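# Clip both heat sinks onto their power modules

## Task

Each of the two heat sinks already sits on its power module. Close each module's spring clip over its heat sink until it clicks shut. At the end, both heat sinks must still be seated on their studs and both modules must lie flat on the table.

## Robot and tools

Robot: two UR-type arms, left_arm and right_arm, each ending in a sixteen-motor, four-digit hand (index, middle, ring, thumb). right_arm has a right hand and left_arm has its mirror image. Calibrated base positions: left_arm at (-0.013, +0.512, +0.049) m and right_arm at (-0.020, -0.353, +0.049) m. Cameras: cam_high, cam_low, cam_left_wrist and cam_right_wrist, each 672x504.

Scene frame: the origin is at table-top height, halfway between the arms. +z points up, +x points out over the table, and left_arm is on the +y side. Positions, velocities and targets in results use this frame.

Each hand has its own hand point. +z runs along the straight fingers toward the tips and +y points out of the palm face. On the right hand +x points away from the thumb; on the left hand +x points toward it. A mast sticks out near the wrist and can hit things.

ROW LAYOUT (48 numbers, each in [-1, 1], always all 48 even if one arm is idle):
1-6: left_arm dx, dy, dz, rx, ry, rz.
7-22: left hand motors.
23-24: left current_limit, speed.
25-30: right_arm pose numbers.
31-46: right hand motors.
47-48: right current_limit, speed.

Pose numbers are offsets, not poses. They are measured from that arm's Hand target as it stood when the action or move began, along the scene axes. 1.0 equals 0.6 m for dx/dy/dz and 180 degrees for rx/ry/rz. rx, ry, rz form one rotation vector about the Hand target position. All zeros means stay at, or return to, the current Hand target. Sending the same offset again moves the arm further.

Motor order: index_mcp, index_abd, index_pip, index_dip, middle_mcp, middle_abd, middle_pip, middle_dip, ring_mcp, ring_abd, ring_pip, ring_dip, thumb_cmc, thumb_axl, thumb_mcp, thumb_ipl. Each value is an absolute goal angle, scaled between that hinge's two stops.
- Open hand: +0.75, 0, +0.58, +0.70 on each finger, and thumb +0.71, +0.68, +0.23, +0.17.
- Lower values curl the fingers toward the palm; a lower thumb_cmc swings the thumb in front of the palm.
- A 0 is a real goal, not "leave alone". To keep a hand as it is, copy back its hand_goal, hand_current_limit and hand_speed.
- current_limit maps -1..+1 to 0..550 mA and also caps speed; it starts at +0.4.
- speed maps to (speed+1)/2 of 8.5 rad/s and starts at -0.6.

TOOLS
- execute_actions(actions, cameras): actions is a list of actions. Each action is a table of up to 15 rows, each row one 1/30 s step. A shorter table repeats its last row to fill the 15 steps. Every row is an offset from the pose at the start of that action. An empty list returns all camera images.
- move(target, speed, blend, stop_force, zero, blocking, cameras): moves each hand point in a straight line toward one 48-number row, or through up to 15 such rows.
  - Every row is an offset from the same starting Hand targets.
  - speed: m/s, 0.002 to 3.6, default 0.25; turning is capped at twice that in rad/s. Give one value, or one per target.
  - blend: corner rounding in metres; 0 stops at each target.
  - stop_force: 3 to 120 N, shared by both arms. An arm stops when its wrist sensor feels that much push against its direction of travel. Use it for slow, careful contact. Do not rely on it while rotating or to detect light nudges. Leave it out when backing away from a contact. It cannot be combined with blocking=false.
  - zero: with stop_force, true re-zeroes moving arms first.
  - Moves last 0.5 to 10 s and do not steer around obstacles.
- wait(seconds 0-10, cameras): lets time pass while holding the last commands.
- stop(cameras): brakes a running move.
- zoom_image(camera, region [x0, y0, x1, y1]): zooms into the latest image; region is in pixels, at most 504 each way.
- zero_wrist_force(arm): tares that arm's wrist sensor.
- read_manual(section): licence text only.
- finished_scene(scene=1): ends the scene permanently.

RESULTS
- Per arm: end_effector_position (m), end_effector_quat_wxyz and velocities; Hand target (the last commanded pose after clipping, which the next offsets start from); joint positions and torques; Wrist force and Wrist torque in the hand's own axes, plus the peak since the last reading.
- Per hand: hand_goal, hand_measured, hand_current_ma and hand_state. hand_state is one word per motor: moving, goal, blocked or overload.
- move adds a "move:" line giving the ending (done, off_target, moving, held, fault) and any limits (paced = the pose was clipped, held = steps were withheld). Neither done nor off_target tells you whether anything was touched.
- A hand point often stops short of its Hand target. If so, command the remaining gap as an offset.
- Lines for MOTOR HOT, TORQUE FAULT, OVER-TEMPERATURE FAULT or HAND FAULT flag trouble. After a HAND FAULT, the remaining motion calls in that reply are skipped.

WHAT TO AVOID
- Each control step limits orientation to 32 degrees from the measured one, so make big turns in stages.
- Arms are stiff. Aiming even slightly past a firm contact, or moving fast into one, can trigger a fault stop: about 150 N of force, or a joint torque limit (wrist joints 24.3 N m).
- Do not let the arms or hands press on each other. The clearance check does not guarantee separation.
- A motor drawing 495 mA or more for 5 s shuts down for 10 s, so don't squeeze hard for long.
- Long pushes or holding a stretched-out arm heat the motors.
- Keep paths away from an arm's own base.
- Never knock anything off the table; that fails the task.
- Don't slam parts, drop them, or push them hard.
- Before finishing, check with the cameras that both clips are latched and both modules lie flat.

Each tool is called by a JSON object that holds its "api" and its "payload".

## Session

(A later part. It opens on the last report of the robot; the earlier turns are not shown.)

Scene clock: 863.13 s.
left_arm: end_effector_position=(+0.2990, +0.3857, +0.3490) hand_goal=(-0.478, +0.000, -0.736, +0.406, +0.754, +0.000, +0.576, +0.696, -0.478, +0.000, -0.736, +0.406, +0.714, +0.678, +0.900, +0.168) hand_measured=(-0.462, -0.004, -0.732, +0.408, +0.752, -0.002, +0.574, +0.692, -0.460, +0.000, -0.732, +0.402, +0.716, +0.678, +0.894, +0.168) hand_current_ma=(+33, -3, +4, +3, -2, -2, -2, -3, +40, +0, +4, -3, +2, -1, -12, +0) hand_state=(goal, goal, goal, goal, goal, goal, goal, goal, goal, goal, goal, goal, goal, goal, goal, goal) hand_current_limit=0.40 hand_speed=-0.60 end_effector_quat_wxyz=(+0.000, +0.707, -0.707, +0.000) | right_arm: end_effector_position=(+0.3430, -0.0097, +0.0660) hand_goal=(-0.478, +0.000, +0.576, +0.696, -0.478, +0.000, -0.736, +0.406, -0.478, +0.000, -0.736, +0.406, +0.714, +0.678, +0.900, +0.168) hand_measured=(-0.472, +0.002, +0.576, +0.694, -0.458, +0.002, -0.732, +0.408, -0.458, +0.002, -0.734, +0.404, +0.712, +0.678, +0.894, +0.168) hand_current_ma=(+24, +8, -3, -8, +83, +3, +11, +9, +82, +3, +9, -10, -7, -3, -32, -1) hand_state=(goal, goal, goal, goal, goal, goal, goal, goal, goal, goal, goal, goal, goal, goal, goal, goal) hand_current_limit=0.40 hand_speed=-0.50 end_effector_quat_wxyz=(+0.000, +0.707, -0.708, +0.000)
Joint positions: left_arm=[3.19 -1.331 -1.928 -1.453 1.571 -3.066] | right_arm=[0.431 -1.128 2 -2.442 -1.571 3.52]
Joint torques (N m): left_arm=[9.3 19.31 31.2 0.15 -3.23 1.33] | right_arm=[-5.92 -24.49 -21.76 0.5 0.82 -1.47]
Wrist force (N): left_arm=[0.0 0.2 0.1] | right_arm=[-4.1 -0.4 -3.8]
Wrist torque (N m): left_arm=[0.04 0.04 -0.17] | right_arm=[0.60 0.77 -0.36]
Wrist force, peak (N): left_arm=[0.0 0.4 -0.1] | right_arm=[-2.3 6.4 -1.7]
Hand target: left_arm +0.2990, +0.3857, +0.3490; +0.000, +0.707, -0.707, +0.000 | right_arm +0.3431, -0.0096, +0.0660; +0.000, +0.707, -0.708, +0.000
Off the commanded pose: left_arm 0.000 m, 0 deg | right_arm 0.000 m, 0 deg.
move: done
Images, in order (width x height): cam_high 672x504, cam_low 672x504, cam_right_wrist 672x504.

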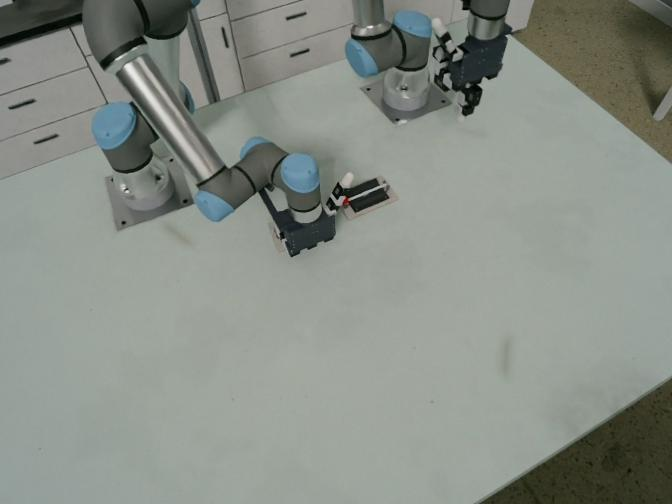

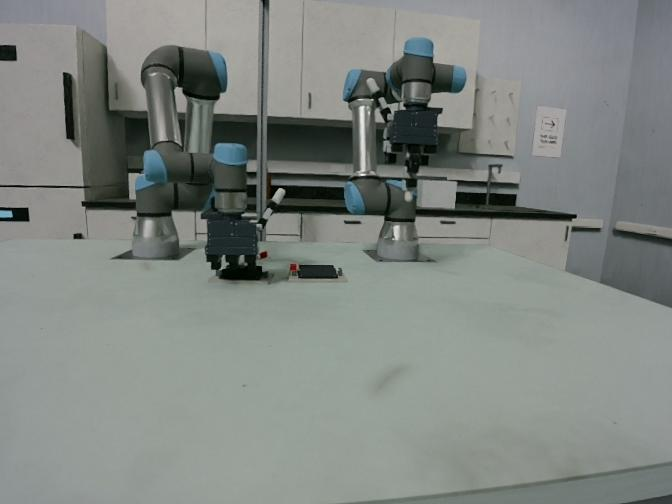

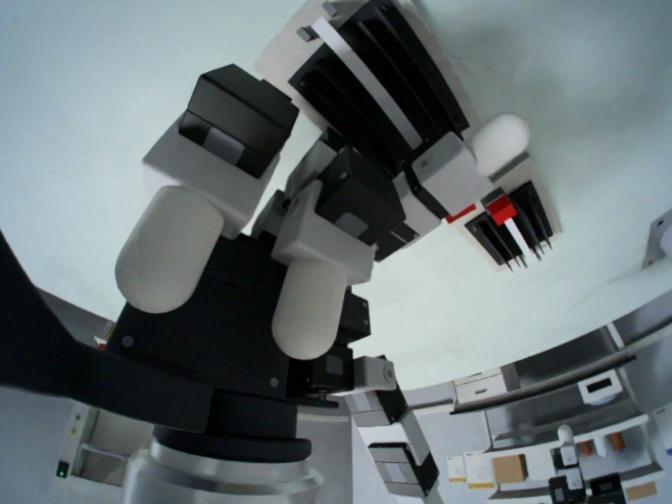

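{"api": "move", "payload": {"target": [0,0,0,0,0,0, -0.479,0,-0.737,0.406, 0.754,0,0.576,0.696, -0.479,0,-0.737,0.406, 0.714,0.678,0.9,0.168, 0.4,-0.6, 0,0,0.05,0,0,0, -0.479,0,0.576,0.696, -0.479,0,-0.737,0.406, -0.479,0,-0.737,0.406, 0.714,0.678,0.9,0.168, 0.4,-0.7], "speed": 0.15}}

{"api": "move", "payload": {"target": [0,0,0,0,0,0, -0.479,0,-0.737,0.406, 0.754,0,0.576,0.696, -0.479,0,-0.737,0.406, 0.714,0.678,0.9,0.168, 0.4,-0.6, 0.0328,0.011,0.0925,0,0,0, -0.068,0,0.576,0.696, -0.479,0,-0.737,0.406, -0.479,0,-0.737,0.406, 0.714,0.678,0.9,0.168, 0.4,-0.7], "speed": 0.15}}

{"api": "move", "payload": {"target": [0,0,0,0,0,0, -0.479,0,-0.737,0.406, 0.754,0,0.576,0.696, -0.479,0,-0.737,0.406, 0.714,0.678,0.9,0.168, 0.4,-0.6, -0.0787,0,0.0687,0,0,0, 0.342,0,0.576,0.696, -0.479,0,-0.737,0.406, -0.479,0,-0.737,0.406, 0.714,0.678,0.9,0.168, 0.4,-0.7], "speed": 0.15}}

{"api": "move", "payload": {"target": [0,0,0,0,0,0, -0.479,0,-0.737,0.406, 0.754,0,0.576,0.696, -0.479,0,-0.737,0.406, 0.714,0.678,0.9,0.168, 0.4,-0.6, -0.1075,0,0.0222,0,0,0, 0.753,0,0.576,0.696, -0.479,0,-0.737,0.406, -0.479,0,-0.737,0.406, 0.714,0.678,0.9,0.168, 0.4,-0.7], "speed": 0.15, "cameras": ["cam_low","cam_high","cam_right_wrist"]}}

{"api": "zoom_image", "payload": {"camera": "cam_low", "region": [180, 200, 300, 300]}}

{"api": "zoom_image", "payload": {"camera": "cam_high", "region": [250, 160, 340, 250]}}

Scene clock: 946.17 s.
left_arm: end_effector_position=(+0.2990, +0.3857, +0.3490) hand_goal=(-0.478, +0.000, -0.736, +0.406, +0.754, +0.000, +0.576, +0.696, -0.478, +0.000, -0.736, +0.406, +0.714, +0.678, +0.900, +0.168) hand_measured=(-0.462, -0.004, -0.732, +0.408, +0.752, -0.002, +0.574, +0.692, -0.460, +0.000, -0.732, +0.402, +0.716, +0.678, +0.894, +0.168) hand_current_ma=(+33, -3, +4, +3, -2, -2, -2, -3, +40, +0, +4, -3, +2, -1, -12, +0) hand_state=(goal, goal, goal, goal, goal, goal, goal, goal, goal, goal, goal, goal, goal, goal, goal, goal) hand_current_limit=0.40 hand_speed=-0.60 end_effector_quat_wxyz=(+0.000, +0.707, -0.707, +0.000) | right_arm: end_effector_position=(+0.3431, -0.0096, +0.0959) hand_goal=(-0.478, +0.000, +0.576, +0.696, -0.478, +0.000, -0.736, +0.406, -0.478, +0.000, -0.736, +0.406, +0.714, +0.678, +0.900, +0.168) hand_measured=(-0.468, +0.000, +0.576, +0.694, -0.458, +0.002, -0.732, +0.408, -0.458, +0.002, -0.734, +0.404, +0.712, +0.678, +0.894, +0.168) hand_current_ma=(+36, +2, +0, -8, +83, +3, +11, +9, +82, +3, +9, -10, -7, -3, -32, -1) hand_state=(goal, goal, goal, goal, goal, goal, goal, goal, goal, goal, goal, goal, goal, goal, goal, goal) hand_current_limit=0.40 hand_speed=-0.70 end_effector_quat_wxyz=(+0.000, +0.707, -0.708, +0.000)
Joint positions: left_arm=[3.19 -1.331 -1.928 -1.453 1.571 -3.066] | right_arm=[0.431 -1.185 1.98 -2.366 -1.571 3.52]
Joint torques (N m): left_arm=[9.69 19 31.22 0.17 -3.31 1.28] | right_arm=[4 -36.75 -20.86 0.47 0.59 1.19]
Wrist force (N): left_arm=[-0.2 0.0 -0.1] | right_arm=[-3.8 -0.9 -3.8]
Wrist torque (N m): left_arm=[0.02 0.05 -0.18] | right_arm=[0.55 0.75 -0.34]
Wrist force, peak (N): left_arm=[-0.3 0.3 0.1] | right_arm=[-4.0 -0.5 -4.0]
Hand target: left_arm +0.2990, +0.3857, +0.3490; +0.000, +0.707, -0.707, +0.000 | right_arm +0.3431, -0.0096, +0.0960; +0.000, +0.707, -0.708, +0.000
Off the commanded pose: left_arm 0.000 m, 0 deg | right_arm 0.000 m, 0 deg.
move: done

Scene clock: 947.23 s.
left_arm: end_effector_position=(+0.2990, +0.3857, +0.3490) hand_goal=(-0.478, +0.000, -0.736, +0.406, +0.754, +0.000, +0.576, +0.696, -0.478, +0.000, -0.736, +0.406, +0.714, +0.678, +0.900, +0.168) hand_measured=(-0.462, -0.004, -0.732, +0.408, +0.752, -0.002, +0.574, +0.692, -0.460, +0.000, -0.732, +0.402, +0.716, +0.678, +0.894, +0.168) hand_current_ma=(+33, -3, +4, +3, -2, -2, -2, -3, +40, +0, +4, -3, +2, -1, -12, +0) hand_state=(goal, goal, goal, goal, goal, goal, goal, goal, goal, goal, goal, goal, goal, goal, goal, goal) hand_current_limit=0.40 hand_speed=-0.60 end_effector_quat_wxyz=(+0.000, +0.707, -0.707, +0.000) | right_arm: end_effector_position=(+0.3627, -0.0031, +0.1514) hand_goal=(-0.068, +0.000, +0.576, +0.696, -0.478, +0.000, -0.736, +0.406, -0.478, +0.000, -0.736, +0.406, +0.714, +0.678, +0.900, +0.168) hand_measured=(-0.062, -0.002, +0.576, +0.694, -0.458, +0.002, -0.732, +0.408, -0.458, +0.002, -0.734, +0.404, +0.712, +0.678, +0.894, +0.168) hand_current_ma=(+22, -4, +0, -8, +83, +3, +11, +9, +82, +3, +9, -10, -7, -3, -32, -1) hand_state=(goal, goal, goal, goal, goal, goal, goal, goal, goal, goal, goal, goal, goal, goal, goal, goal) hand_current_limit=0.40 hand_speed=-0.70 end_effector_quat_wxyz=(+0.000, +0.707, -0.708, +0.000)
Joint positions: left_arm=[3.19 -1.331 -1.928 -1.453 1.571 -3.066] | right_arm=[0.429 -1.238 1.872 -2.205 -1.571 3.518]
Joint torques (N m): left_arm=[9.05 18.85 30.8 0.14 -3.25 1.4] | right_arm=[-6.07 -37.66 -24.21 0.42 -1.73 -1.71]
Wrist force (N): left_arm=[0.1 0.1 0.0] | right_arm=[-3.7 -0.1 -3.4]
Wrist torque (N m): left_arm=[0.03 0.02 -0.17] | right_arm=[0.62 0.74 -0.33]
Wrist force, peak (N): left_arm=[0.1 0.4 0.0] | right_arm=[-3.8 -0.9 -4.2]
Hand target: left_arm +0.2990, +0.3857, +0.3490; +0.000, +0.707, -0.707, +0.000 | right_arm +0.3627, -0.0030, +0.1515; +0.000, +0.707, -0.708, +0.000
Off the commanded pose: left_arm 0.000 m, 0 deg | right_arm 0.000 m, 0 deg.
move: done

Scene clock: 948.30 s.
left_arm: end_effector_position=(+0.2990, +0.3857, +0.3490) hand_goal=(-0.478, +0.000, -0.736, +0.406, +0.754, +0.000, +0.576, +0.696, -0.478, +0.000, -0.736, +0.406, +0.714, +0.678, +0.900, +0.168) hand_measured=(-0.462, -0.004, -0.732, +0.408, +0.752, -0.002, +0.574, +0.692, -0.460, +0.000, -0.732, +0.402, +0.716, +0.678, +0.894, +0.168) hand_current_ma=(+33, -3, +4, +3, -2, -2, -2, -3, +40, +0, +4, -3, +2, -1, -12, +0) hand_state=(goal, goal, goal, goal, goal, goal, goal, goal, goal, goal, goal, goal, goal, goal, goal, goal) hand_current_limit=0.40 hand_speed=-0.60 end_effector_quat_wxyz=(+0.000, +0.707, -0.707, +0.000) | right_arm: end_effector_position=(+0.3156, -0.0030, +0.1926) hand_goal=(+0.342, +0.000, +0.576, +0.696, -0.478, +0.000, -0.736, +0.406, -0.478, +0.000, -0.736, +0.406, +0.714, +0.678, +0.900, +0.168) hand_measured=(+0.344, -0.002, +0.576, +0.694, -0.458, +0.002, -0.732, +0.408, -0.458, +0.002, -0.734, +0.404, +0.712, +0.678, +0.894, +0.168) hand_current_ma=(+5, -4, +0, -8, +83, +3, +10, +9, +82, +3, +9, -10, -7, -3, -32, -1) hand_state=(goal, goal, goal, goal, goal, goal, goal, goal, goal, goal, goal, goal, goal, goal, goal, goal) hand_current_limit=0.40 hand_speed=-0.70 end_effector_quat_wxyz=(+0.000, +0.707, -0.708, +0.000)
Joint positions: left_arm=[3.19 -1.331 -1.928 -1.453 1.571 -3.066] | right_arm=[0.463 -1.376 1.93 -2.125 -1.571 3.551]
Joint torques (N m): left_arm=[8.94 19.29 31.04 0.02 -3.28 1.38] | right_arm=[8.34 -33.19 -12.1 0.37 0.6 1.73]
Wrist force (N): left_arm=[-0.2 0.0 -0.1] | right_arm=[-4.0 -0.6 -3.5]
Wrist torque (N m): left_arm=[0.01 0.06 -0.18] | right_arm=[0.54 0.77 -0.56]
Wrist force, peak (N): left_arm=[-0.2 0.4 0.0] | right_arm=[-3.9 0.0 -4.2]
Hand target: left_arm +0.2990, +0.3857, +0.3490; +0.000, +0.707, -0.707, +0.000 | right_arm +0.3155, -0.0030, +0.1927; +0.000, +0.707, -0.708, +0.000
Off the commanded pose: left_arm 0.000 m, 0 deg | right_arm 0.000 m, 0 deg.
move: done

Scene clock: 949.37 s.
left_arm: end_effector_position=(+0.2990, +0.3857, +0.3490) hand_goal=(-0.478, +0.000, -0.736, +0.406, +0.754, +0.000, +0.576, +0.696, -0.478, +0.000, -0.736, +0.406, +0.714, +0.678, +0.900, +0.168) hand_measured=(-0.462, -0.004, -0.732, +0.408, +0.752, -0.002, +0.574, +0.692, -0.460, +0.000, -0.732, +0.402, +0.716, +0.678, +0.894, +0.168) hand_current_ma=(+33, -3, +4, +3, -2, -2, -2, -3, +40, +0, +4, -3, +2, -1, -12, +0) hand_state=(goal, goal, goal, goal, goal, goal, goal, goal, goal, goal, goal, goal, goal, goal, goal, goal) hand_current_limit=0.40 hand_speed=-0.60 end_effector_quat_wxyz=(+0.000, +0.707, -0.707, +0.000) | right_arm: end_effector_position=(+0.2511, -0.0030, +0.2060) hand_goal=(+0.754, +0.000, +0.576, +0.696, -0.478, +0.000, -0.736, +0.406, -0.478, +0.000, -0.736, +0.406, +0.714, +0.678, +0.900, +0.168) hand_measured=(+0.754, -0.002, +0.576, +0.694, -0.458, +0.002, -0.732, +0.408, -0.458, +0.002, -0.734, +0.404, +0.712, +0.678, +0.894, +0.168) hand_current_ma=(-3, -4, +3, -4, +83, +3, +10, +9, +82, +3, +9, -10, -7, -3, -32, -1) hand_state=(goal, goal, goal, goal, goal, goal, goal, goal, goal, goal, goal, goal, goal, goal, goal, goal) hand_current_limit=0.40 hand_speed=-0.70 end_effector_quat_wxyz=(+0.000, +0.707, -0.708, +0.000)
Joint positions: left_arm=[3.19 -1.331 -1.928 -1.453 1.571 -3.066] | right_arm=[0.518 -1.506 2.042 -2.106 -1.571 3.607]
Joint torques (N m): left_arm=[8.91 18.98 30.89 0.1 -3.26 1.41] | right_arm=[8.05 -27.07 -12.75 0.48 -1.33 1.21]
Wrist force (N): left_arm=[0.0 0.0 0.0] | right_arm=[-3.6 -0.4 -3.9]
Wrist torque (N m): left_arm=[0.01 0.03 -0.16] | right_arm=[0.59 0.74 -0.50]
Wrist force, peak (N): left_arm=[0.1 0.3 0.2] | right_arm=[-4.0 -0.9 -3.8]
Hand target: left_arm +0.2990, +0.3857, +0.3490; +0.000, +0.707, -0.707, +0.000 | right_arm +0.2510, -0.0030, +0.2060; +0.000, +0.707, -0.708, +0.000
Off the commanded pose: left_arm 0.000 m, 0 deg | right_arm 0.000 m, 0 deg.
move: done
Images, in order (width x height): cam_high 672x504, cam_low 672x504, cam_right_wrist 672x504.

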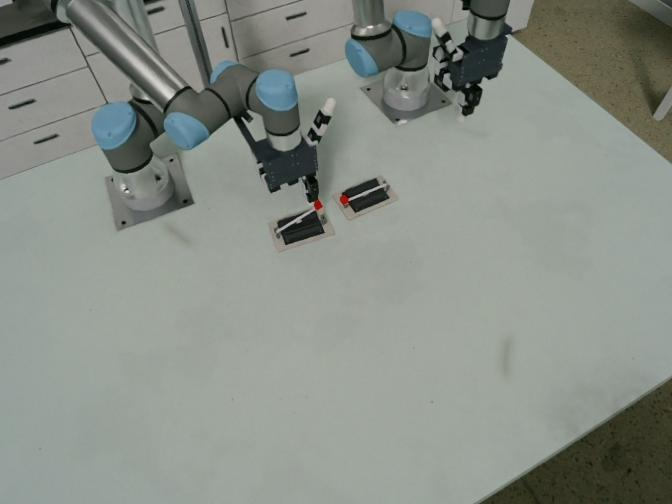

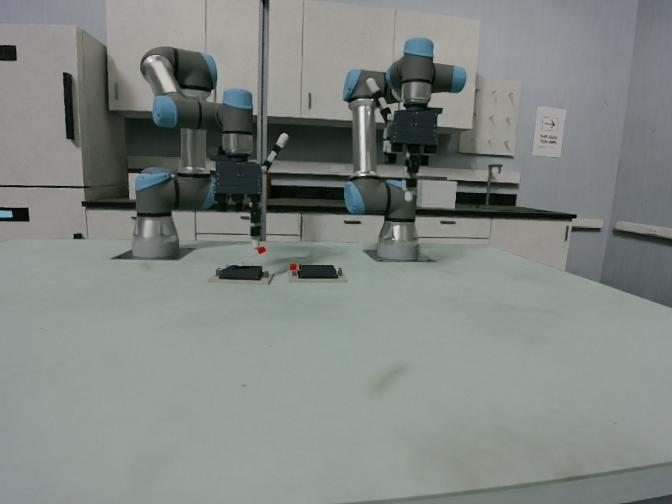

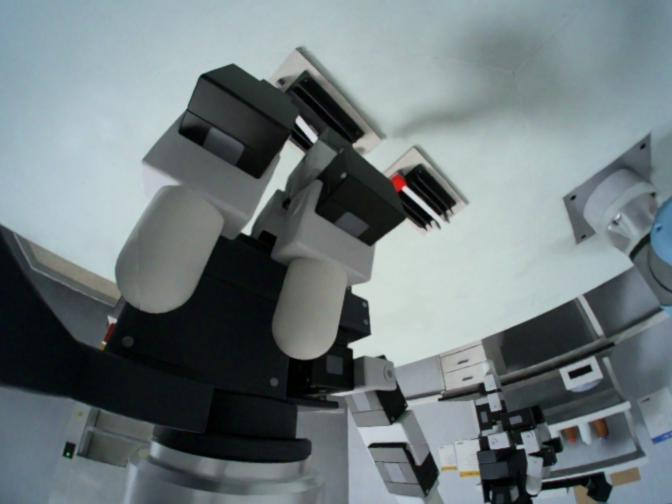

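Scaled by 4.200 from the camera's 672x504 image, which has a finer 960x720 frame.

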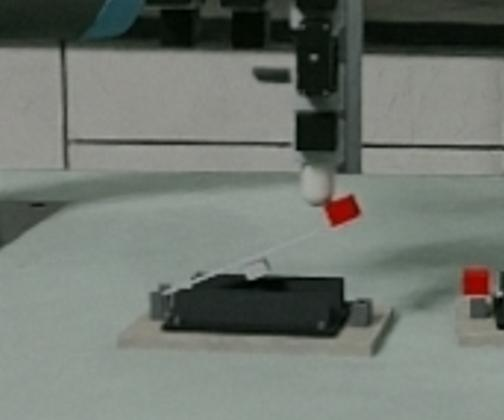

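Scaled by 5.600 from the camera's 672x504 image, which has a finer 960x720 frame.

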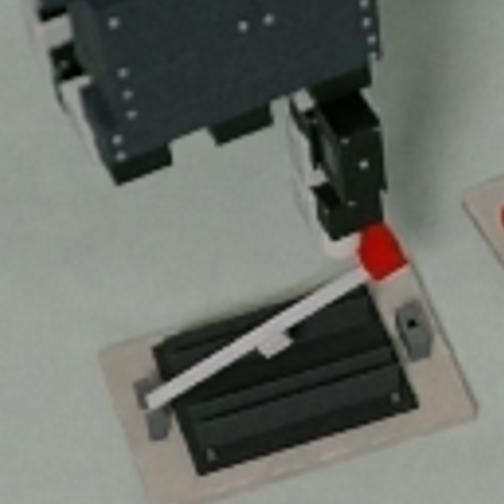

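{"api": "move", "payload": {"target": [[0,0,0,0,0,0, -0.479,0,-0.737,0.406, 0.754,0,0.576,0.696, -0.479,0,-0.737,0.406, 0.714,0.678,0.9,0.168, 0.4,-0.6, 0.0167,0.0167,0,0,0,0, 0.753,0,0.576,0.696, -0.479,0,-0.737,0.406, -0.479,0,-0.737,0.406, 0.714,0.678,0.9,0.168, 0.4,-0.7],[0,0,0,0,0,0, -0.479,0,-0.737,0.406, 0.754,0,0.576,0.696, -0.479,0,-0.737,0.406, 0.714,0.678,0.9,0.168, 0.4,-0.6, 0.0167,0.0217,-0.03,0,0,0, 0.753,0,0.576,0.696, -0.479,0,-0.737,0.406, -0.479,0,-0.737,0.406, 0.714,0.678,0.9,0.168, 0.4,-0.7]], "speed": 0.06, "cameras": ["cam_low","cam_high"]}}

{"api": "zoom_image", "payload": {"camera": "cam_low", "region": [180, 200, 300, 300]}}

{"api": "zoom_image", "payload": {"camera": "cam_high", "region": [250, 160, 340, 250]}}

Scene clock: 965.07 s.
left_arm: end_effector_position=(+0.2990, +0.3857, +0.3490) hand_goal=(-0.478, +0.000, -0.736, +0.406, +0.754, +0.000, +0.576, +0.696, -0.478, +0.000, -0.736, +0.406, +0.714, +0.678, +0.900, +0.168) hand_measured=(-0.462, -0.004, -0.732, +0.408, +0.752, -0.002, +0.574, +0.692, -0.460, +0.000, -0.732, +0.402, +0.716, +0.678, +0.894, +0.168) hand_current_ma=(+33, -3, +4, +3, -2, -2, -2, -3, +40, +0, +4, -3, +2, -1, -12, +0) hand_state=(goal, goal, goal, goal, goal, goal, goal, goal, goal, goal, goal, goal, goal, goal, goal, goal) hand_current_limit=0.40 hand_speed=-0.60 end_effector_quat_wxyz=(+0.000, +0.707, -0.707, +0.000) | right_arm: end_effector_position=(+0.2610, +0.0100, +0.1881) hand_goal=(+0.754, +0.000, +0.576, +0.696, -0.478, +0.000, -0.736, +0.406, -0.478, +0.000, -0.736, +0.406, +0.714, +0.678, +0.900, +0.168) hand_measured=(+0.754, -0.002, +0.576, +0.694, -0.458, +0.002, -0.732, +0.408, -0.458, +0.002, -0.734, +0.404, +0.712, +0.678, +0.894, +0.168) hand_current_ma=(-3, -4, +3, -4, +83, +3, +10, +9, +82, +3, +9, -10, -7, -3, -32, -1) hand_state=(goal, goal, goal, goal, goal, goal, goal, goal, goal, goal, goal, goal, goal, goal, goal, goal) hand_current_limit=0.40 hand_speed=-0.70 end_effector_quat_wxyz=(+0.000, +0.707, -0.708, +0.000)
Joint positions: left_arm=[3.19 -1.331 -1.928 -1.453 1.571 -3.066] | right_arm=[0.533 -1.444 2.026 -2.152 -1.571 3.622]
Joint torques (N m): left_arm=[9.57 18.77 31.08 0.12 -3.23 1.39] | right_arm=[8.27 -16.74 -11.8 -3.91 -0.39 1.59]
Wrist force (N): left_arm=[0.0 0.3 -0.1] | right_arm=[-4.0 -0.5 -3.8]
Wrist torque (N m): left_arm=[0.06 0.04 -0.18] | right_arm=[0.55 0.73 -0.52]
Wrist force, peak (N): left_arm=[-0.4 0.1 -0.2] | right_arm=[-3.7 -0.4 -4.2]
Hand target: left_arm +0.2990, +0.3857, +0.3490; +0.000, +0.707, -0.707, +0.000 | right_arm +0.2610, +0.0100, +0.1880; +0.000, +0.707, -0.708, +0.000
Off the commanded pose: left_arm 0.000 m, 0 deg | right_arm 0.000 m, 0 deg.
move: done
Images, in order (width x height): cam_high 672x504, cam_low 672x504.

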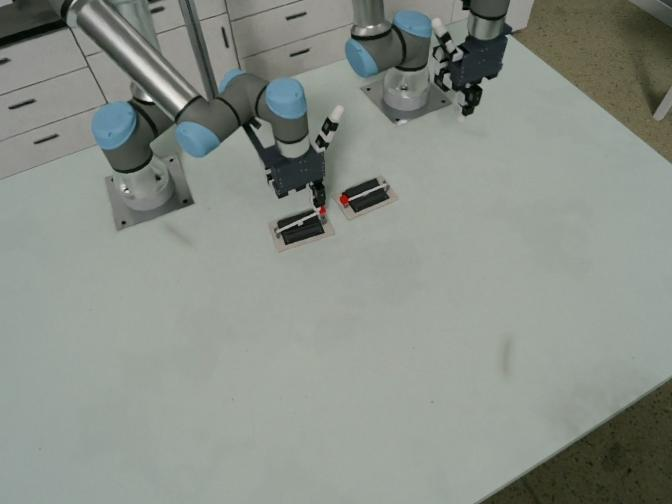

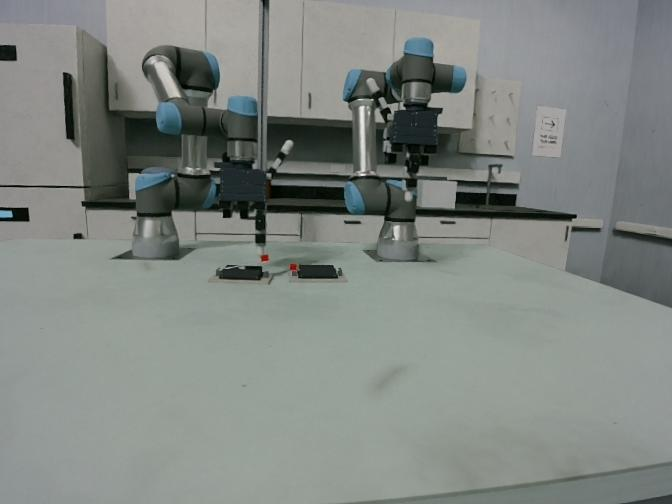

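Scaled by 4.200 from the camera's 672x504 image, which has a finer 960x720 frame.

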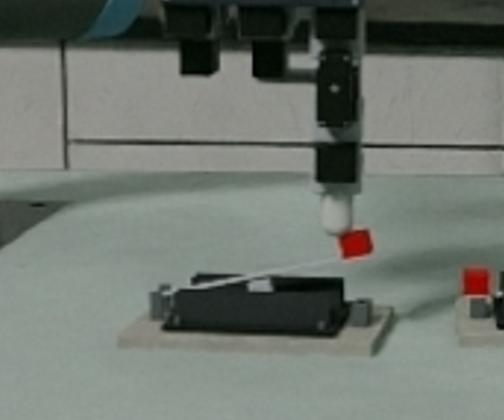

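Scaled by 5.600 from the camera's 672x504 image, which has a finer 960x720 frame.

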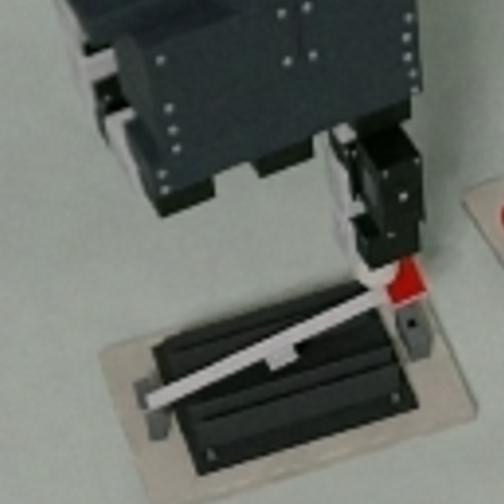

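{"api": "move", "payload": {"target": [[0,0,0,0,0,0, -0.479,0,-0.737,0.406, 0.754,0,0.576,0.696, -0.479,0,-0.737,0.406, 0.714,0.678,0.9,0.168, 0.4,-0.6, 0,0.0167,-0.0167,0,0,0, 0.753,0,0.576,0.696, -0.479,0,-0.737,0.406, -0.479,0,-0.737,0.406, 0.714,0.678,0.9,0.168, 0.75,-0.6],[0,0,0,0,0,0, -0.479,0,-0.737,0.406, 0.754,0,0.576,0.696, -0.479,0,-0.737,0.406, 0.714,0.678,0.9,0.168, 0.4,-0.6, 0,0.0233,-0.0967,0,0,0, 0.753,0,0.576,0.696, -0.479,0,-0.737,0.406, -0.479,0,-0.737,0.406, 0.714,0.678,0.9,0.168, 0.75,-0.6]], "speed": 0.025, "stop_force": 35, "cameras": ["cam_low","cam_high","cam_right_wrist"]}}

{"api": "zoom_image", "payload": {"camera": "cam_low", "region": [180, 220, 300, 300]}}

{"api": "zoom_image", "payload": {"camera": "cam_high", "region": [250, 160, 340, 250]}}

Scene clock: 985.33 s.
left_arm: end_effector_position=(+0.2990, +0.3857, +0.3490) hand_goal=(-0.478, +0.000, -0.736, +0.406, +0.754, +0.000, +0.576, +0.696, -0.478, +0.000, -0.736, +0.406, +0.714, +0.678, +0.900, +0.168) hand_measured=(-0.462, -0.004, -0.732, +0.408, +0.752, -0.002, +0.574, +0.692, -0.460, +0.000, -0.732, +0.402, +0.716, +0.678, +0.894, +0.168) hand_current_ma=(+33, -3, +4, +3, -2, -2, -2, -3, +40, +0, +4, -3, +2, -1, -12, +0) hand_state=(goal, goal, goal, goal, goal, goal, goal, goal, goal, goal, goal, goal, goal, goal, goal, goal) hand_current_limit=0.40 hand_speed=-0.60 end_effector_quat_wxyz=(+0.000, +0.707, -0.707, +0.000) | right_arm: end_effector_position=(+0.2611, +0.0217, +0.1578) hand_goal=(+0.754, +0.000, +0.576, +0.696, -0.478, +0.000, -0.736, +0.406, -0.478, +0.000, -0.736, +0.406, +0.714, +0.678, +0.900, +0.168) hand_measured=(+0.752, -0.004, +0.576, +0.694, -0.458, +0.002, -0.734, +0.408, -0.458, +0.002, -0.734, +0.404, +0.712, +0.678, +0.894, +0.168) hand_current_ma=(-8, -15, +0, -6, +81, +3, +10, +9, +80, +3, +9, -10, -7, -3, -32, -1) hand_state=(goal, goal, goal, goal, goal, goal, goal, goal, goal, goal, goal, goal, goal, goal, goal, goal) hand_current_limit=0.75 hand_speed=-0.60 end_effector_quat_wxyz=(+0.000, +0.707, -0.708, +0.000)
Joint positions: left_arm=[3.19 -1.331 -1.928 -1.453 1.571 -3.066] | right_arm=[0.554 -1.379 2.043 -2.234 -1.571 3.643]
Joint torques (N m): left_arm=[9.26 18.73 30.67 0.23 -3.25 1.38] | right_arm=[-6.17 -15.25 -9.75 4.33 -3.46 -1.5]
Wrist force (N): left_arm=[0.1 0.2 -0.1] | right_arm=[-4.2 -1.1 -37.3]
Wrist torque (N m): left_arm=[0.05 0.01 -0.16] | right_arm=[3.11 -0.06 -0.54]
Wrist force, peak (N): left_arm=[-0.1 0.5 0.0] | right_arm=[-3.8 -1.2 -57.5]
Hand target: left_arm +0.2990, +0.3857, +0.3490; +0.000, +0.707, -0.707, +0.000 | right_arm +0.2611, +0.0217, +0.1578; +0.000, +0.707, -0.708, +0.000 (not the last commanded pose)
Off the commanded pose: left_arm 0.000 m, 0 deg | right_arm 0.028 m, 0 deg.
move: contact (right_arm); path passed 1 of 2 targets
Images, in order (width x height): cam_high 672x504, cam_low 672x504, cam_right_wrist 672x504.

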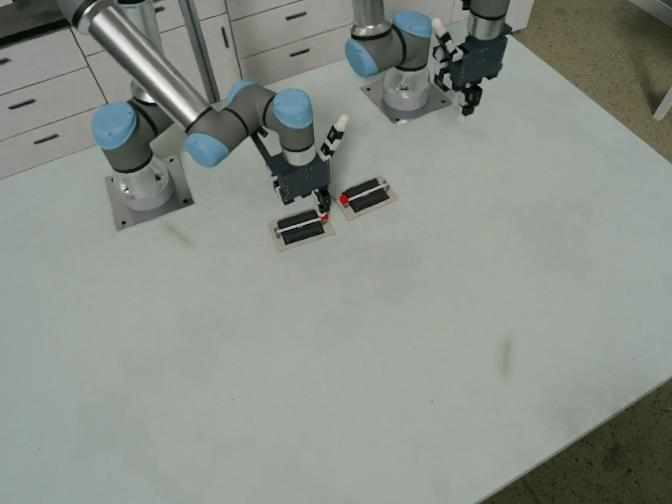

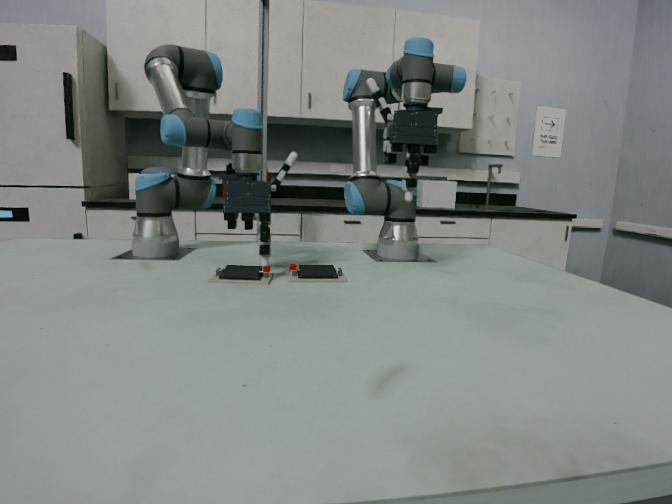

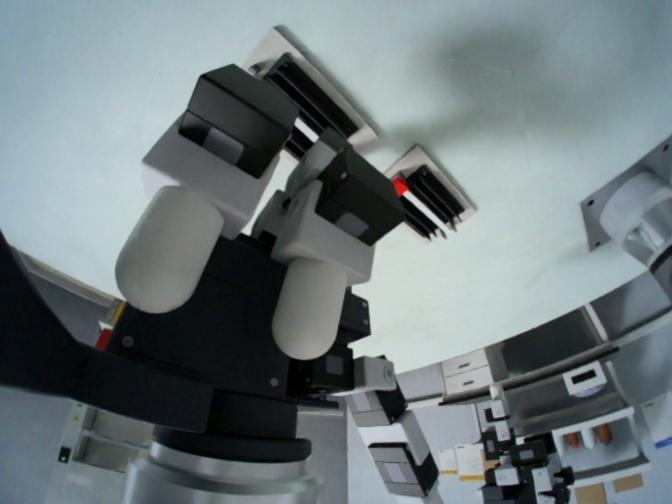

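Scaled by 4.200 from the camera's 672x504 image, which has a finer 960x720 frame.

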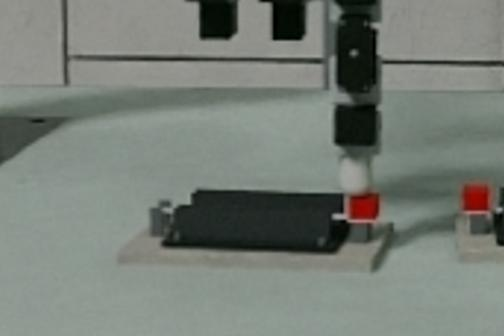

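Scaled by 5.600 from the camera's 672x504 image, which has a finer 960x720 frame.

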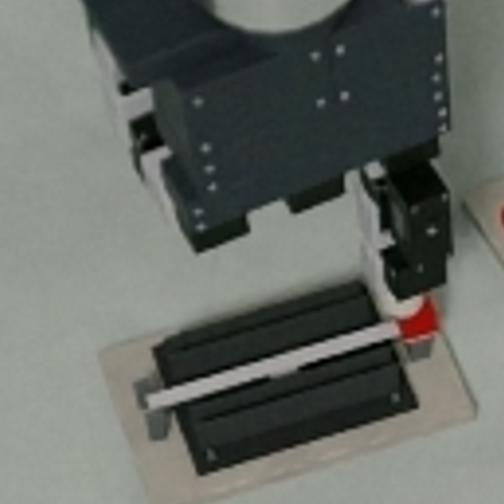

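{"api": "move", "payload": {"target": [0,0,0,0,0,0, -0.479,0,-0.737,0.406, 0.754,0,0.576,0.696, -0.479,0,-0.737,0.406, 0.714,0.678,0.9,0.168, 0.4,-0.6, 0,0,0.2,0,0,0, 0.753,0,0.576,0.696, -0.479,0,-0.737,0.406, -0.479,0,-0.737,0.406, 0.714,0.678,0.9,0.168, 0.4,-0.6], "speed": 0.1}}

{"api": "wait", "payload": {"seconds": 5, "cameras": ["cam_low","cam_high"]}}

{"api": "zoom_image", "payload": {"camera": "cam_low", "region": [180, 220, 360, 310]}}

{"api": "zoom_image", "payload": {"camera": "cam_high", "region": [250, 150, 410, 260]}}

Scene clock: 993.40 s.
left_arm: end_effector_position=(+0.2990, +0.3857, +0.3490) hand_goal=(-0.478, +0.000, -0.736, +0.406, +0.754, +0.000, +0.576, +0.696, -0.478, +0.000, -0.736, +0.406, +0.714, +0.678, +0.900, +0.168) hand_measured=(-0.462, -0.004, -0.732, +0.408, +0.752, -0.002, +0.574, +0.692, -0.460, +0.000, -0.732, +0.402, +0.716, +0.678, +0.894, +0.168) hand_current_ma=(+33, -3, +4, +3, -2, -2, -2, -3, +40, +0, +4, -3, +2, -1, -12, +0) hand_state=(goal, goal, goal, goal, goal, goal, goal, goal, goal, goal, goal, goal, goal, goal, goal, goal) hand_current_limit=0.40 hand_speed=-0.60 end_effector_quat_wxyz=(+0.000, +0.707, -0.707, +0.000) | right_arm: end_effector_position=(+0.2610, +0.0217, +0.2777) hand_goal=(+0.754, +0.000, +0.576, +0.696, -0.478, +0.000, -0.736, +0.406, -0.478, +0.000, -0.736, +0.406, +0.714, +0.678, +0.900, +0.168) hand_measured=(+0.754, +0.000, +0.576, +0.694, -0.458, +0.002, -0.734, +0.408, -0.458, +0.002, -0.734, +0.404, +0.712, +0.678, +0.894, +0.168) hand_current_ma=(-1, -2, +0, -5, +81, +3, +10, +9, +80, +3, +9, -10, -7, -3, -32, -1) hand_state=(goal, goal, goal, goal, goal, goal, goal, goal, goal, goal, goal, goal, goal, goal, goal, goal) hand_current_limit=0.40 hand_speed=-0.60 end_effector_quat_wxyz=(+0.000, +0.707, -0.708, +0.000)
Joint positions: left_arm=[3.19 -1.331 -1.928 -1.453 1.571 -3.066] | right_arm=[0.554 -1.525 1.86 -1.906 -1.571 3.643]
Joint torques (N m): left_arm=[9.14 18.48 31.18 0.16 -3.22 1.31] | right_arm=[-6.68 -28.21 -26.56 0.73 -2.05 -1.54]
Wrist force (N): left_arm=[-0.1 0.2 0.0] | right_arm=[-4.3 -0.6 -3.3]
Wrist torque (N m): left_arm=[0.04 0.05 -0.18] | right_arm=[0.51 0.81 -0.55]
Wrist force, peak (N): left_arm=[-0.3 0.5 -0.1] | right_arm=[-4.4 -1.0 -37.9]
Hand target: left_arm +0.2990, +0.3857, +0.3490; +0.000, +0.707, -0.707, +0.000 | right_arm +0.2611, +0.0217, +0.2778; +0.000, +0.707, -0.708, +0.000
Off the commanded pose: left_arm 0.000 m, 0 deg | right_arm 0.000 m, 0 deg.
move: done

Scene clock: 998.40 s.
left_arm: end_effector_position=(+0.2990, +0.3857, +0.3490) hand_goal=(-0.478, +0.000, -0.736, +0.406, +0.754, +0.000, +0.576, +0.696, -0.478, +0.000, -0.736, +0.406, +0.714, +0.678, +0.900, +0.168) hand_measured=(-0.462, -0.004, -0.732, +0.408, +0.752, -0.002, +0.574, +0.692, -0.460, +0.000, -0.732, +0.402, +0.716, +0.678, +0.894, +0.168) hand_current_ma=(+33, -3, +4, +3, -2, -2, -2, -3, +40, +0, +4, -3, +2, -1, -12, +0) hand_state=(goal, goal, goal, goal, goal, goal, goal, goal, goal, goal, goal, goal, goal, goal, goal, goal) hand_current_limit=0.40 hand_speed=-0.60 end_effector_quat_wxyz=(+0.000, +0.707, -0.707, +0.000) | right_arm: end_effector_position=(+0.2611, +0.0217, +0.2778) hand_goal=(+0.754, +0.000, +0.576, +0.696, -0.478, +0.000, -0.736, +0.406, -0.478, +0.000, -0.736, +0.406, +0.714, +0.678, +0.900, +0.168) hand_measured=(+0.754, +0.000, +0.576, +0.694, -0.458, +0.002, -0.734, +0.408, -0.458, +0.002, -0.734, +0.404, +0.712, +0.678, +0.894, +0.168) hand_current_ma=(-1, -2, +0, -5, +81, +3, +10, +9, +80, +3, +9, -10, -7, -3, -32, -1) hand_state=(goal, goal, goal, goal, goal, goal, goal, goal, goal, goal, goal, goal, goal, goal, goal, goal) hand_current_limit=0.40 hand_speed=-0.60 end_effector_quat_wxyz=(+0.000, +0.707, -0.708, +0.000)
Joint positions: left_arm=[3.19 -1.331 -1.928 -1.453 1.571 -3.066] | right_arm=[0.554 -1.525 1.86 -1.906 -1.571 3.643]
Joint torques (N m): left_arm=[8.73 18.44 30.78 0.26 -3.19 1.33] | right_arm=[-5.19 -28 -26.8 0.48 -1.86 -1.63]
Wrist force (N): left_arm=[-0.1 0.0 0.2] | right_arm=[-4.3 -0.6 -3.4]
Wrist torque (N m): left_arm=[-0.01 0.06 -0.18] | right_arm=[0.51 0.82 -0.55]
Wrist force, peak (N): left_arm=[-0.2 0.4 0.2] | right_arm=[-4.6 -0.9 -3.6]
Hand target: left_arm +0.2990, +0.3857, +0.3490; +0.000, +0.707, -0.707, +0.000 | right_arm +0.2611, +0.0217, +0.2778; +0.000, +0.707, -0.708, +0.000
Off the commanded pose: left_arm 0.000 m, 0 deg | right_arm 0.000 m, 0 deg.
wait: 5.00 s; at rest by 0.17 s
Images, in order (width x height): cam_high 672x504, cam_low 672x504.

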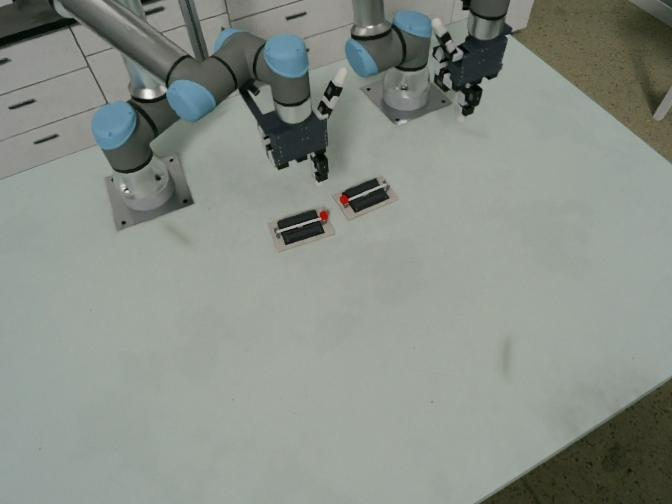

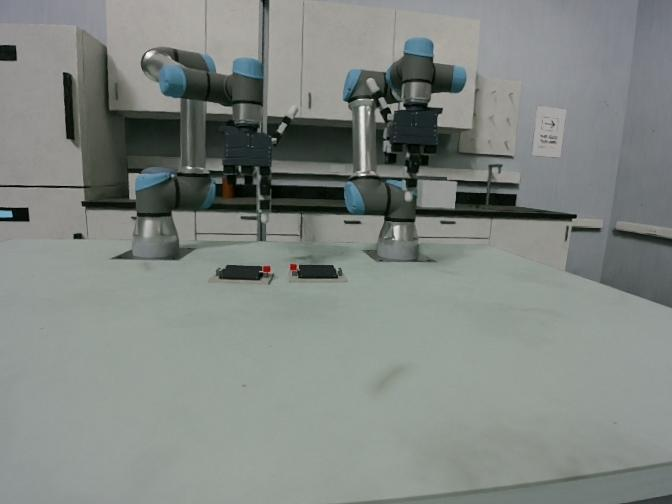

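Scaled by 2.800 from the camera's 672x504 image, which has a finer 960x720 frame.

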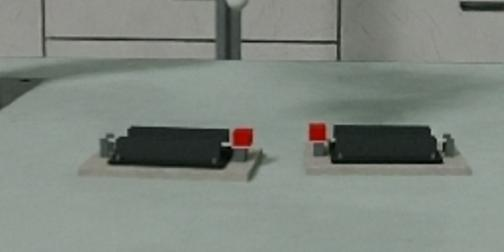

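Scaled by 3.150 from the camera's 672x504 image, which has a finer 960x720 frame.

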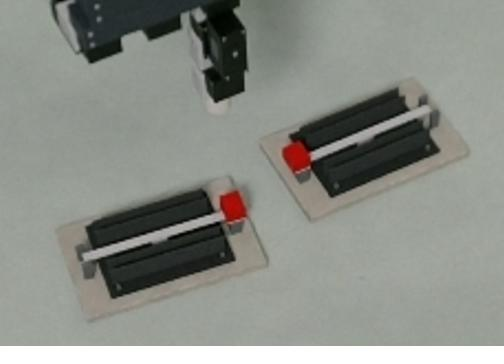

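{"api": "zoom_image", "payload": {"camera": "cam_low", "region": [200, 245, 290, 300]}}

{"api": "zoom_image", "payload": {"camera": "cam_high", "region": [260, 190, 345, 260]}}

{"api": "zoom_image", "payload": {"camera": "cam_low", "region": [275, 245, 365, 300]}}

{"api": "zoom_image", "payload": {"camera": "cam_high", "region": [325, 160, 410, 230]}}

Scaled by 5.600 from the camera's 672x504 image, which has a finer 960x720 frame.

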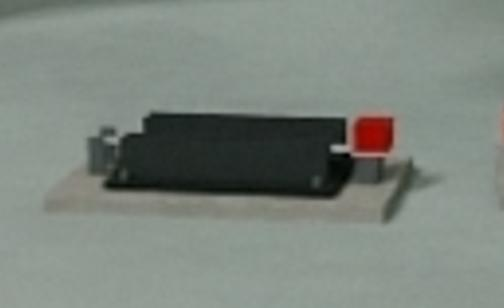

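Scaled by 5.929 from the camera's 672x504 image, which has a finer 960x720 frame.

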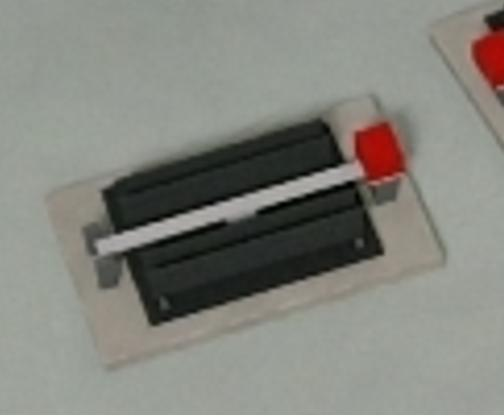

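Scaled by 5.600 from the camera's 672x504 image, which has a finer 960x720 frame.

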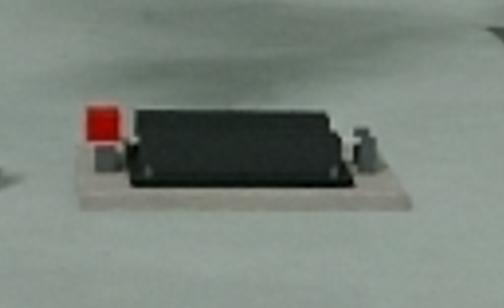

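Scaled by 5.929 from the camera's 672x504 image, which has a finer 960x720 frame.

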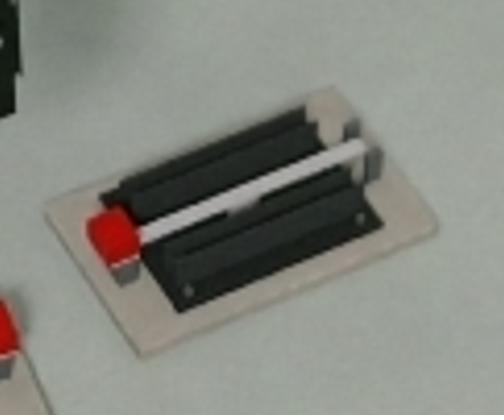

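{"api": "finished_scene", "payload": {}}

The scene is finished: the task was done.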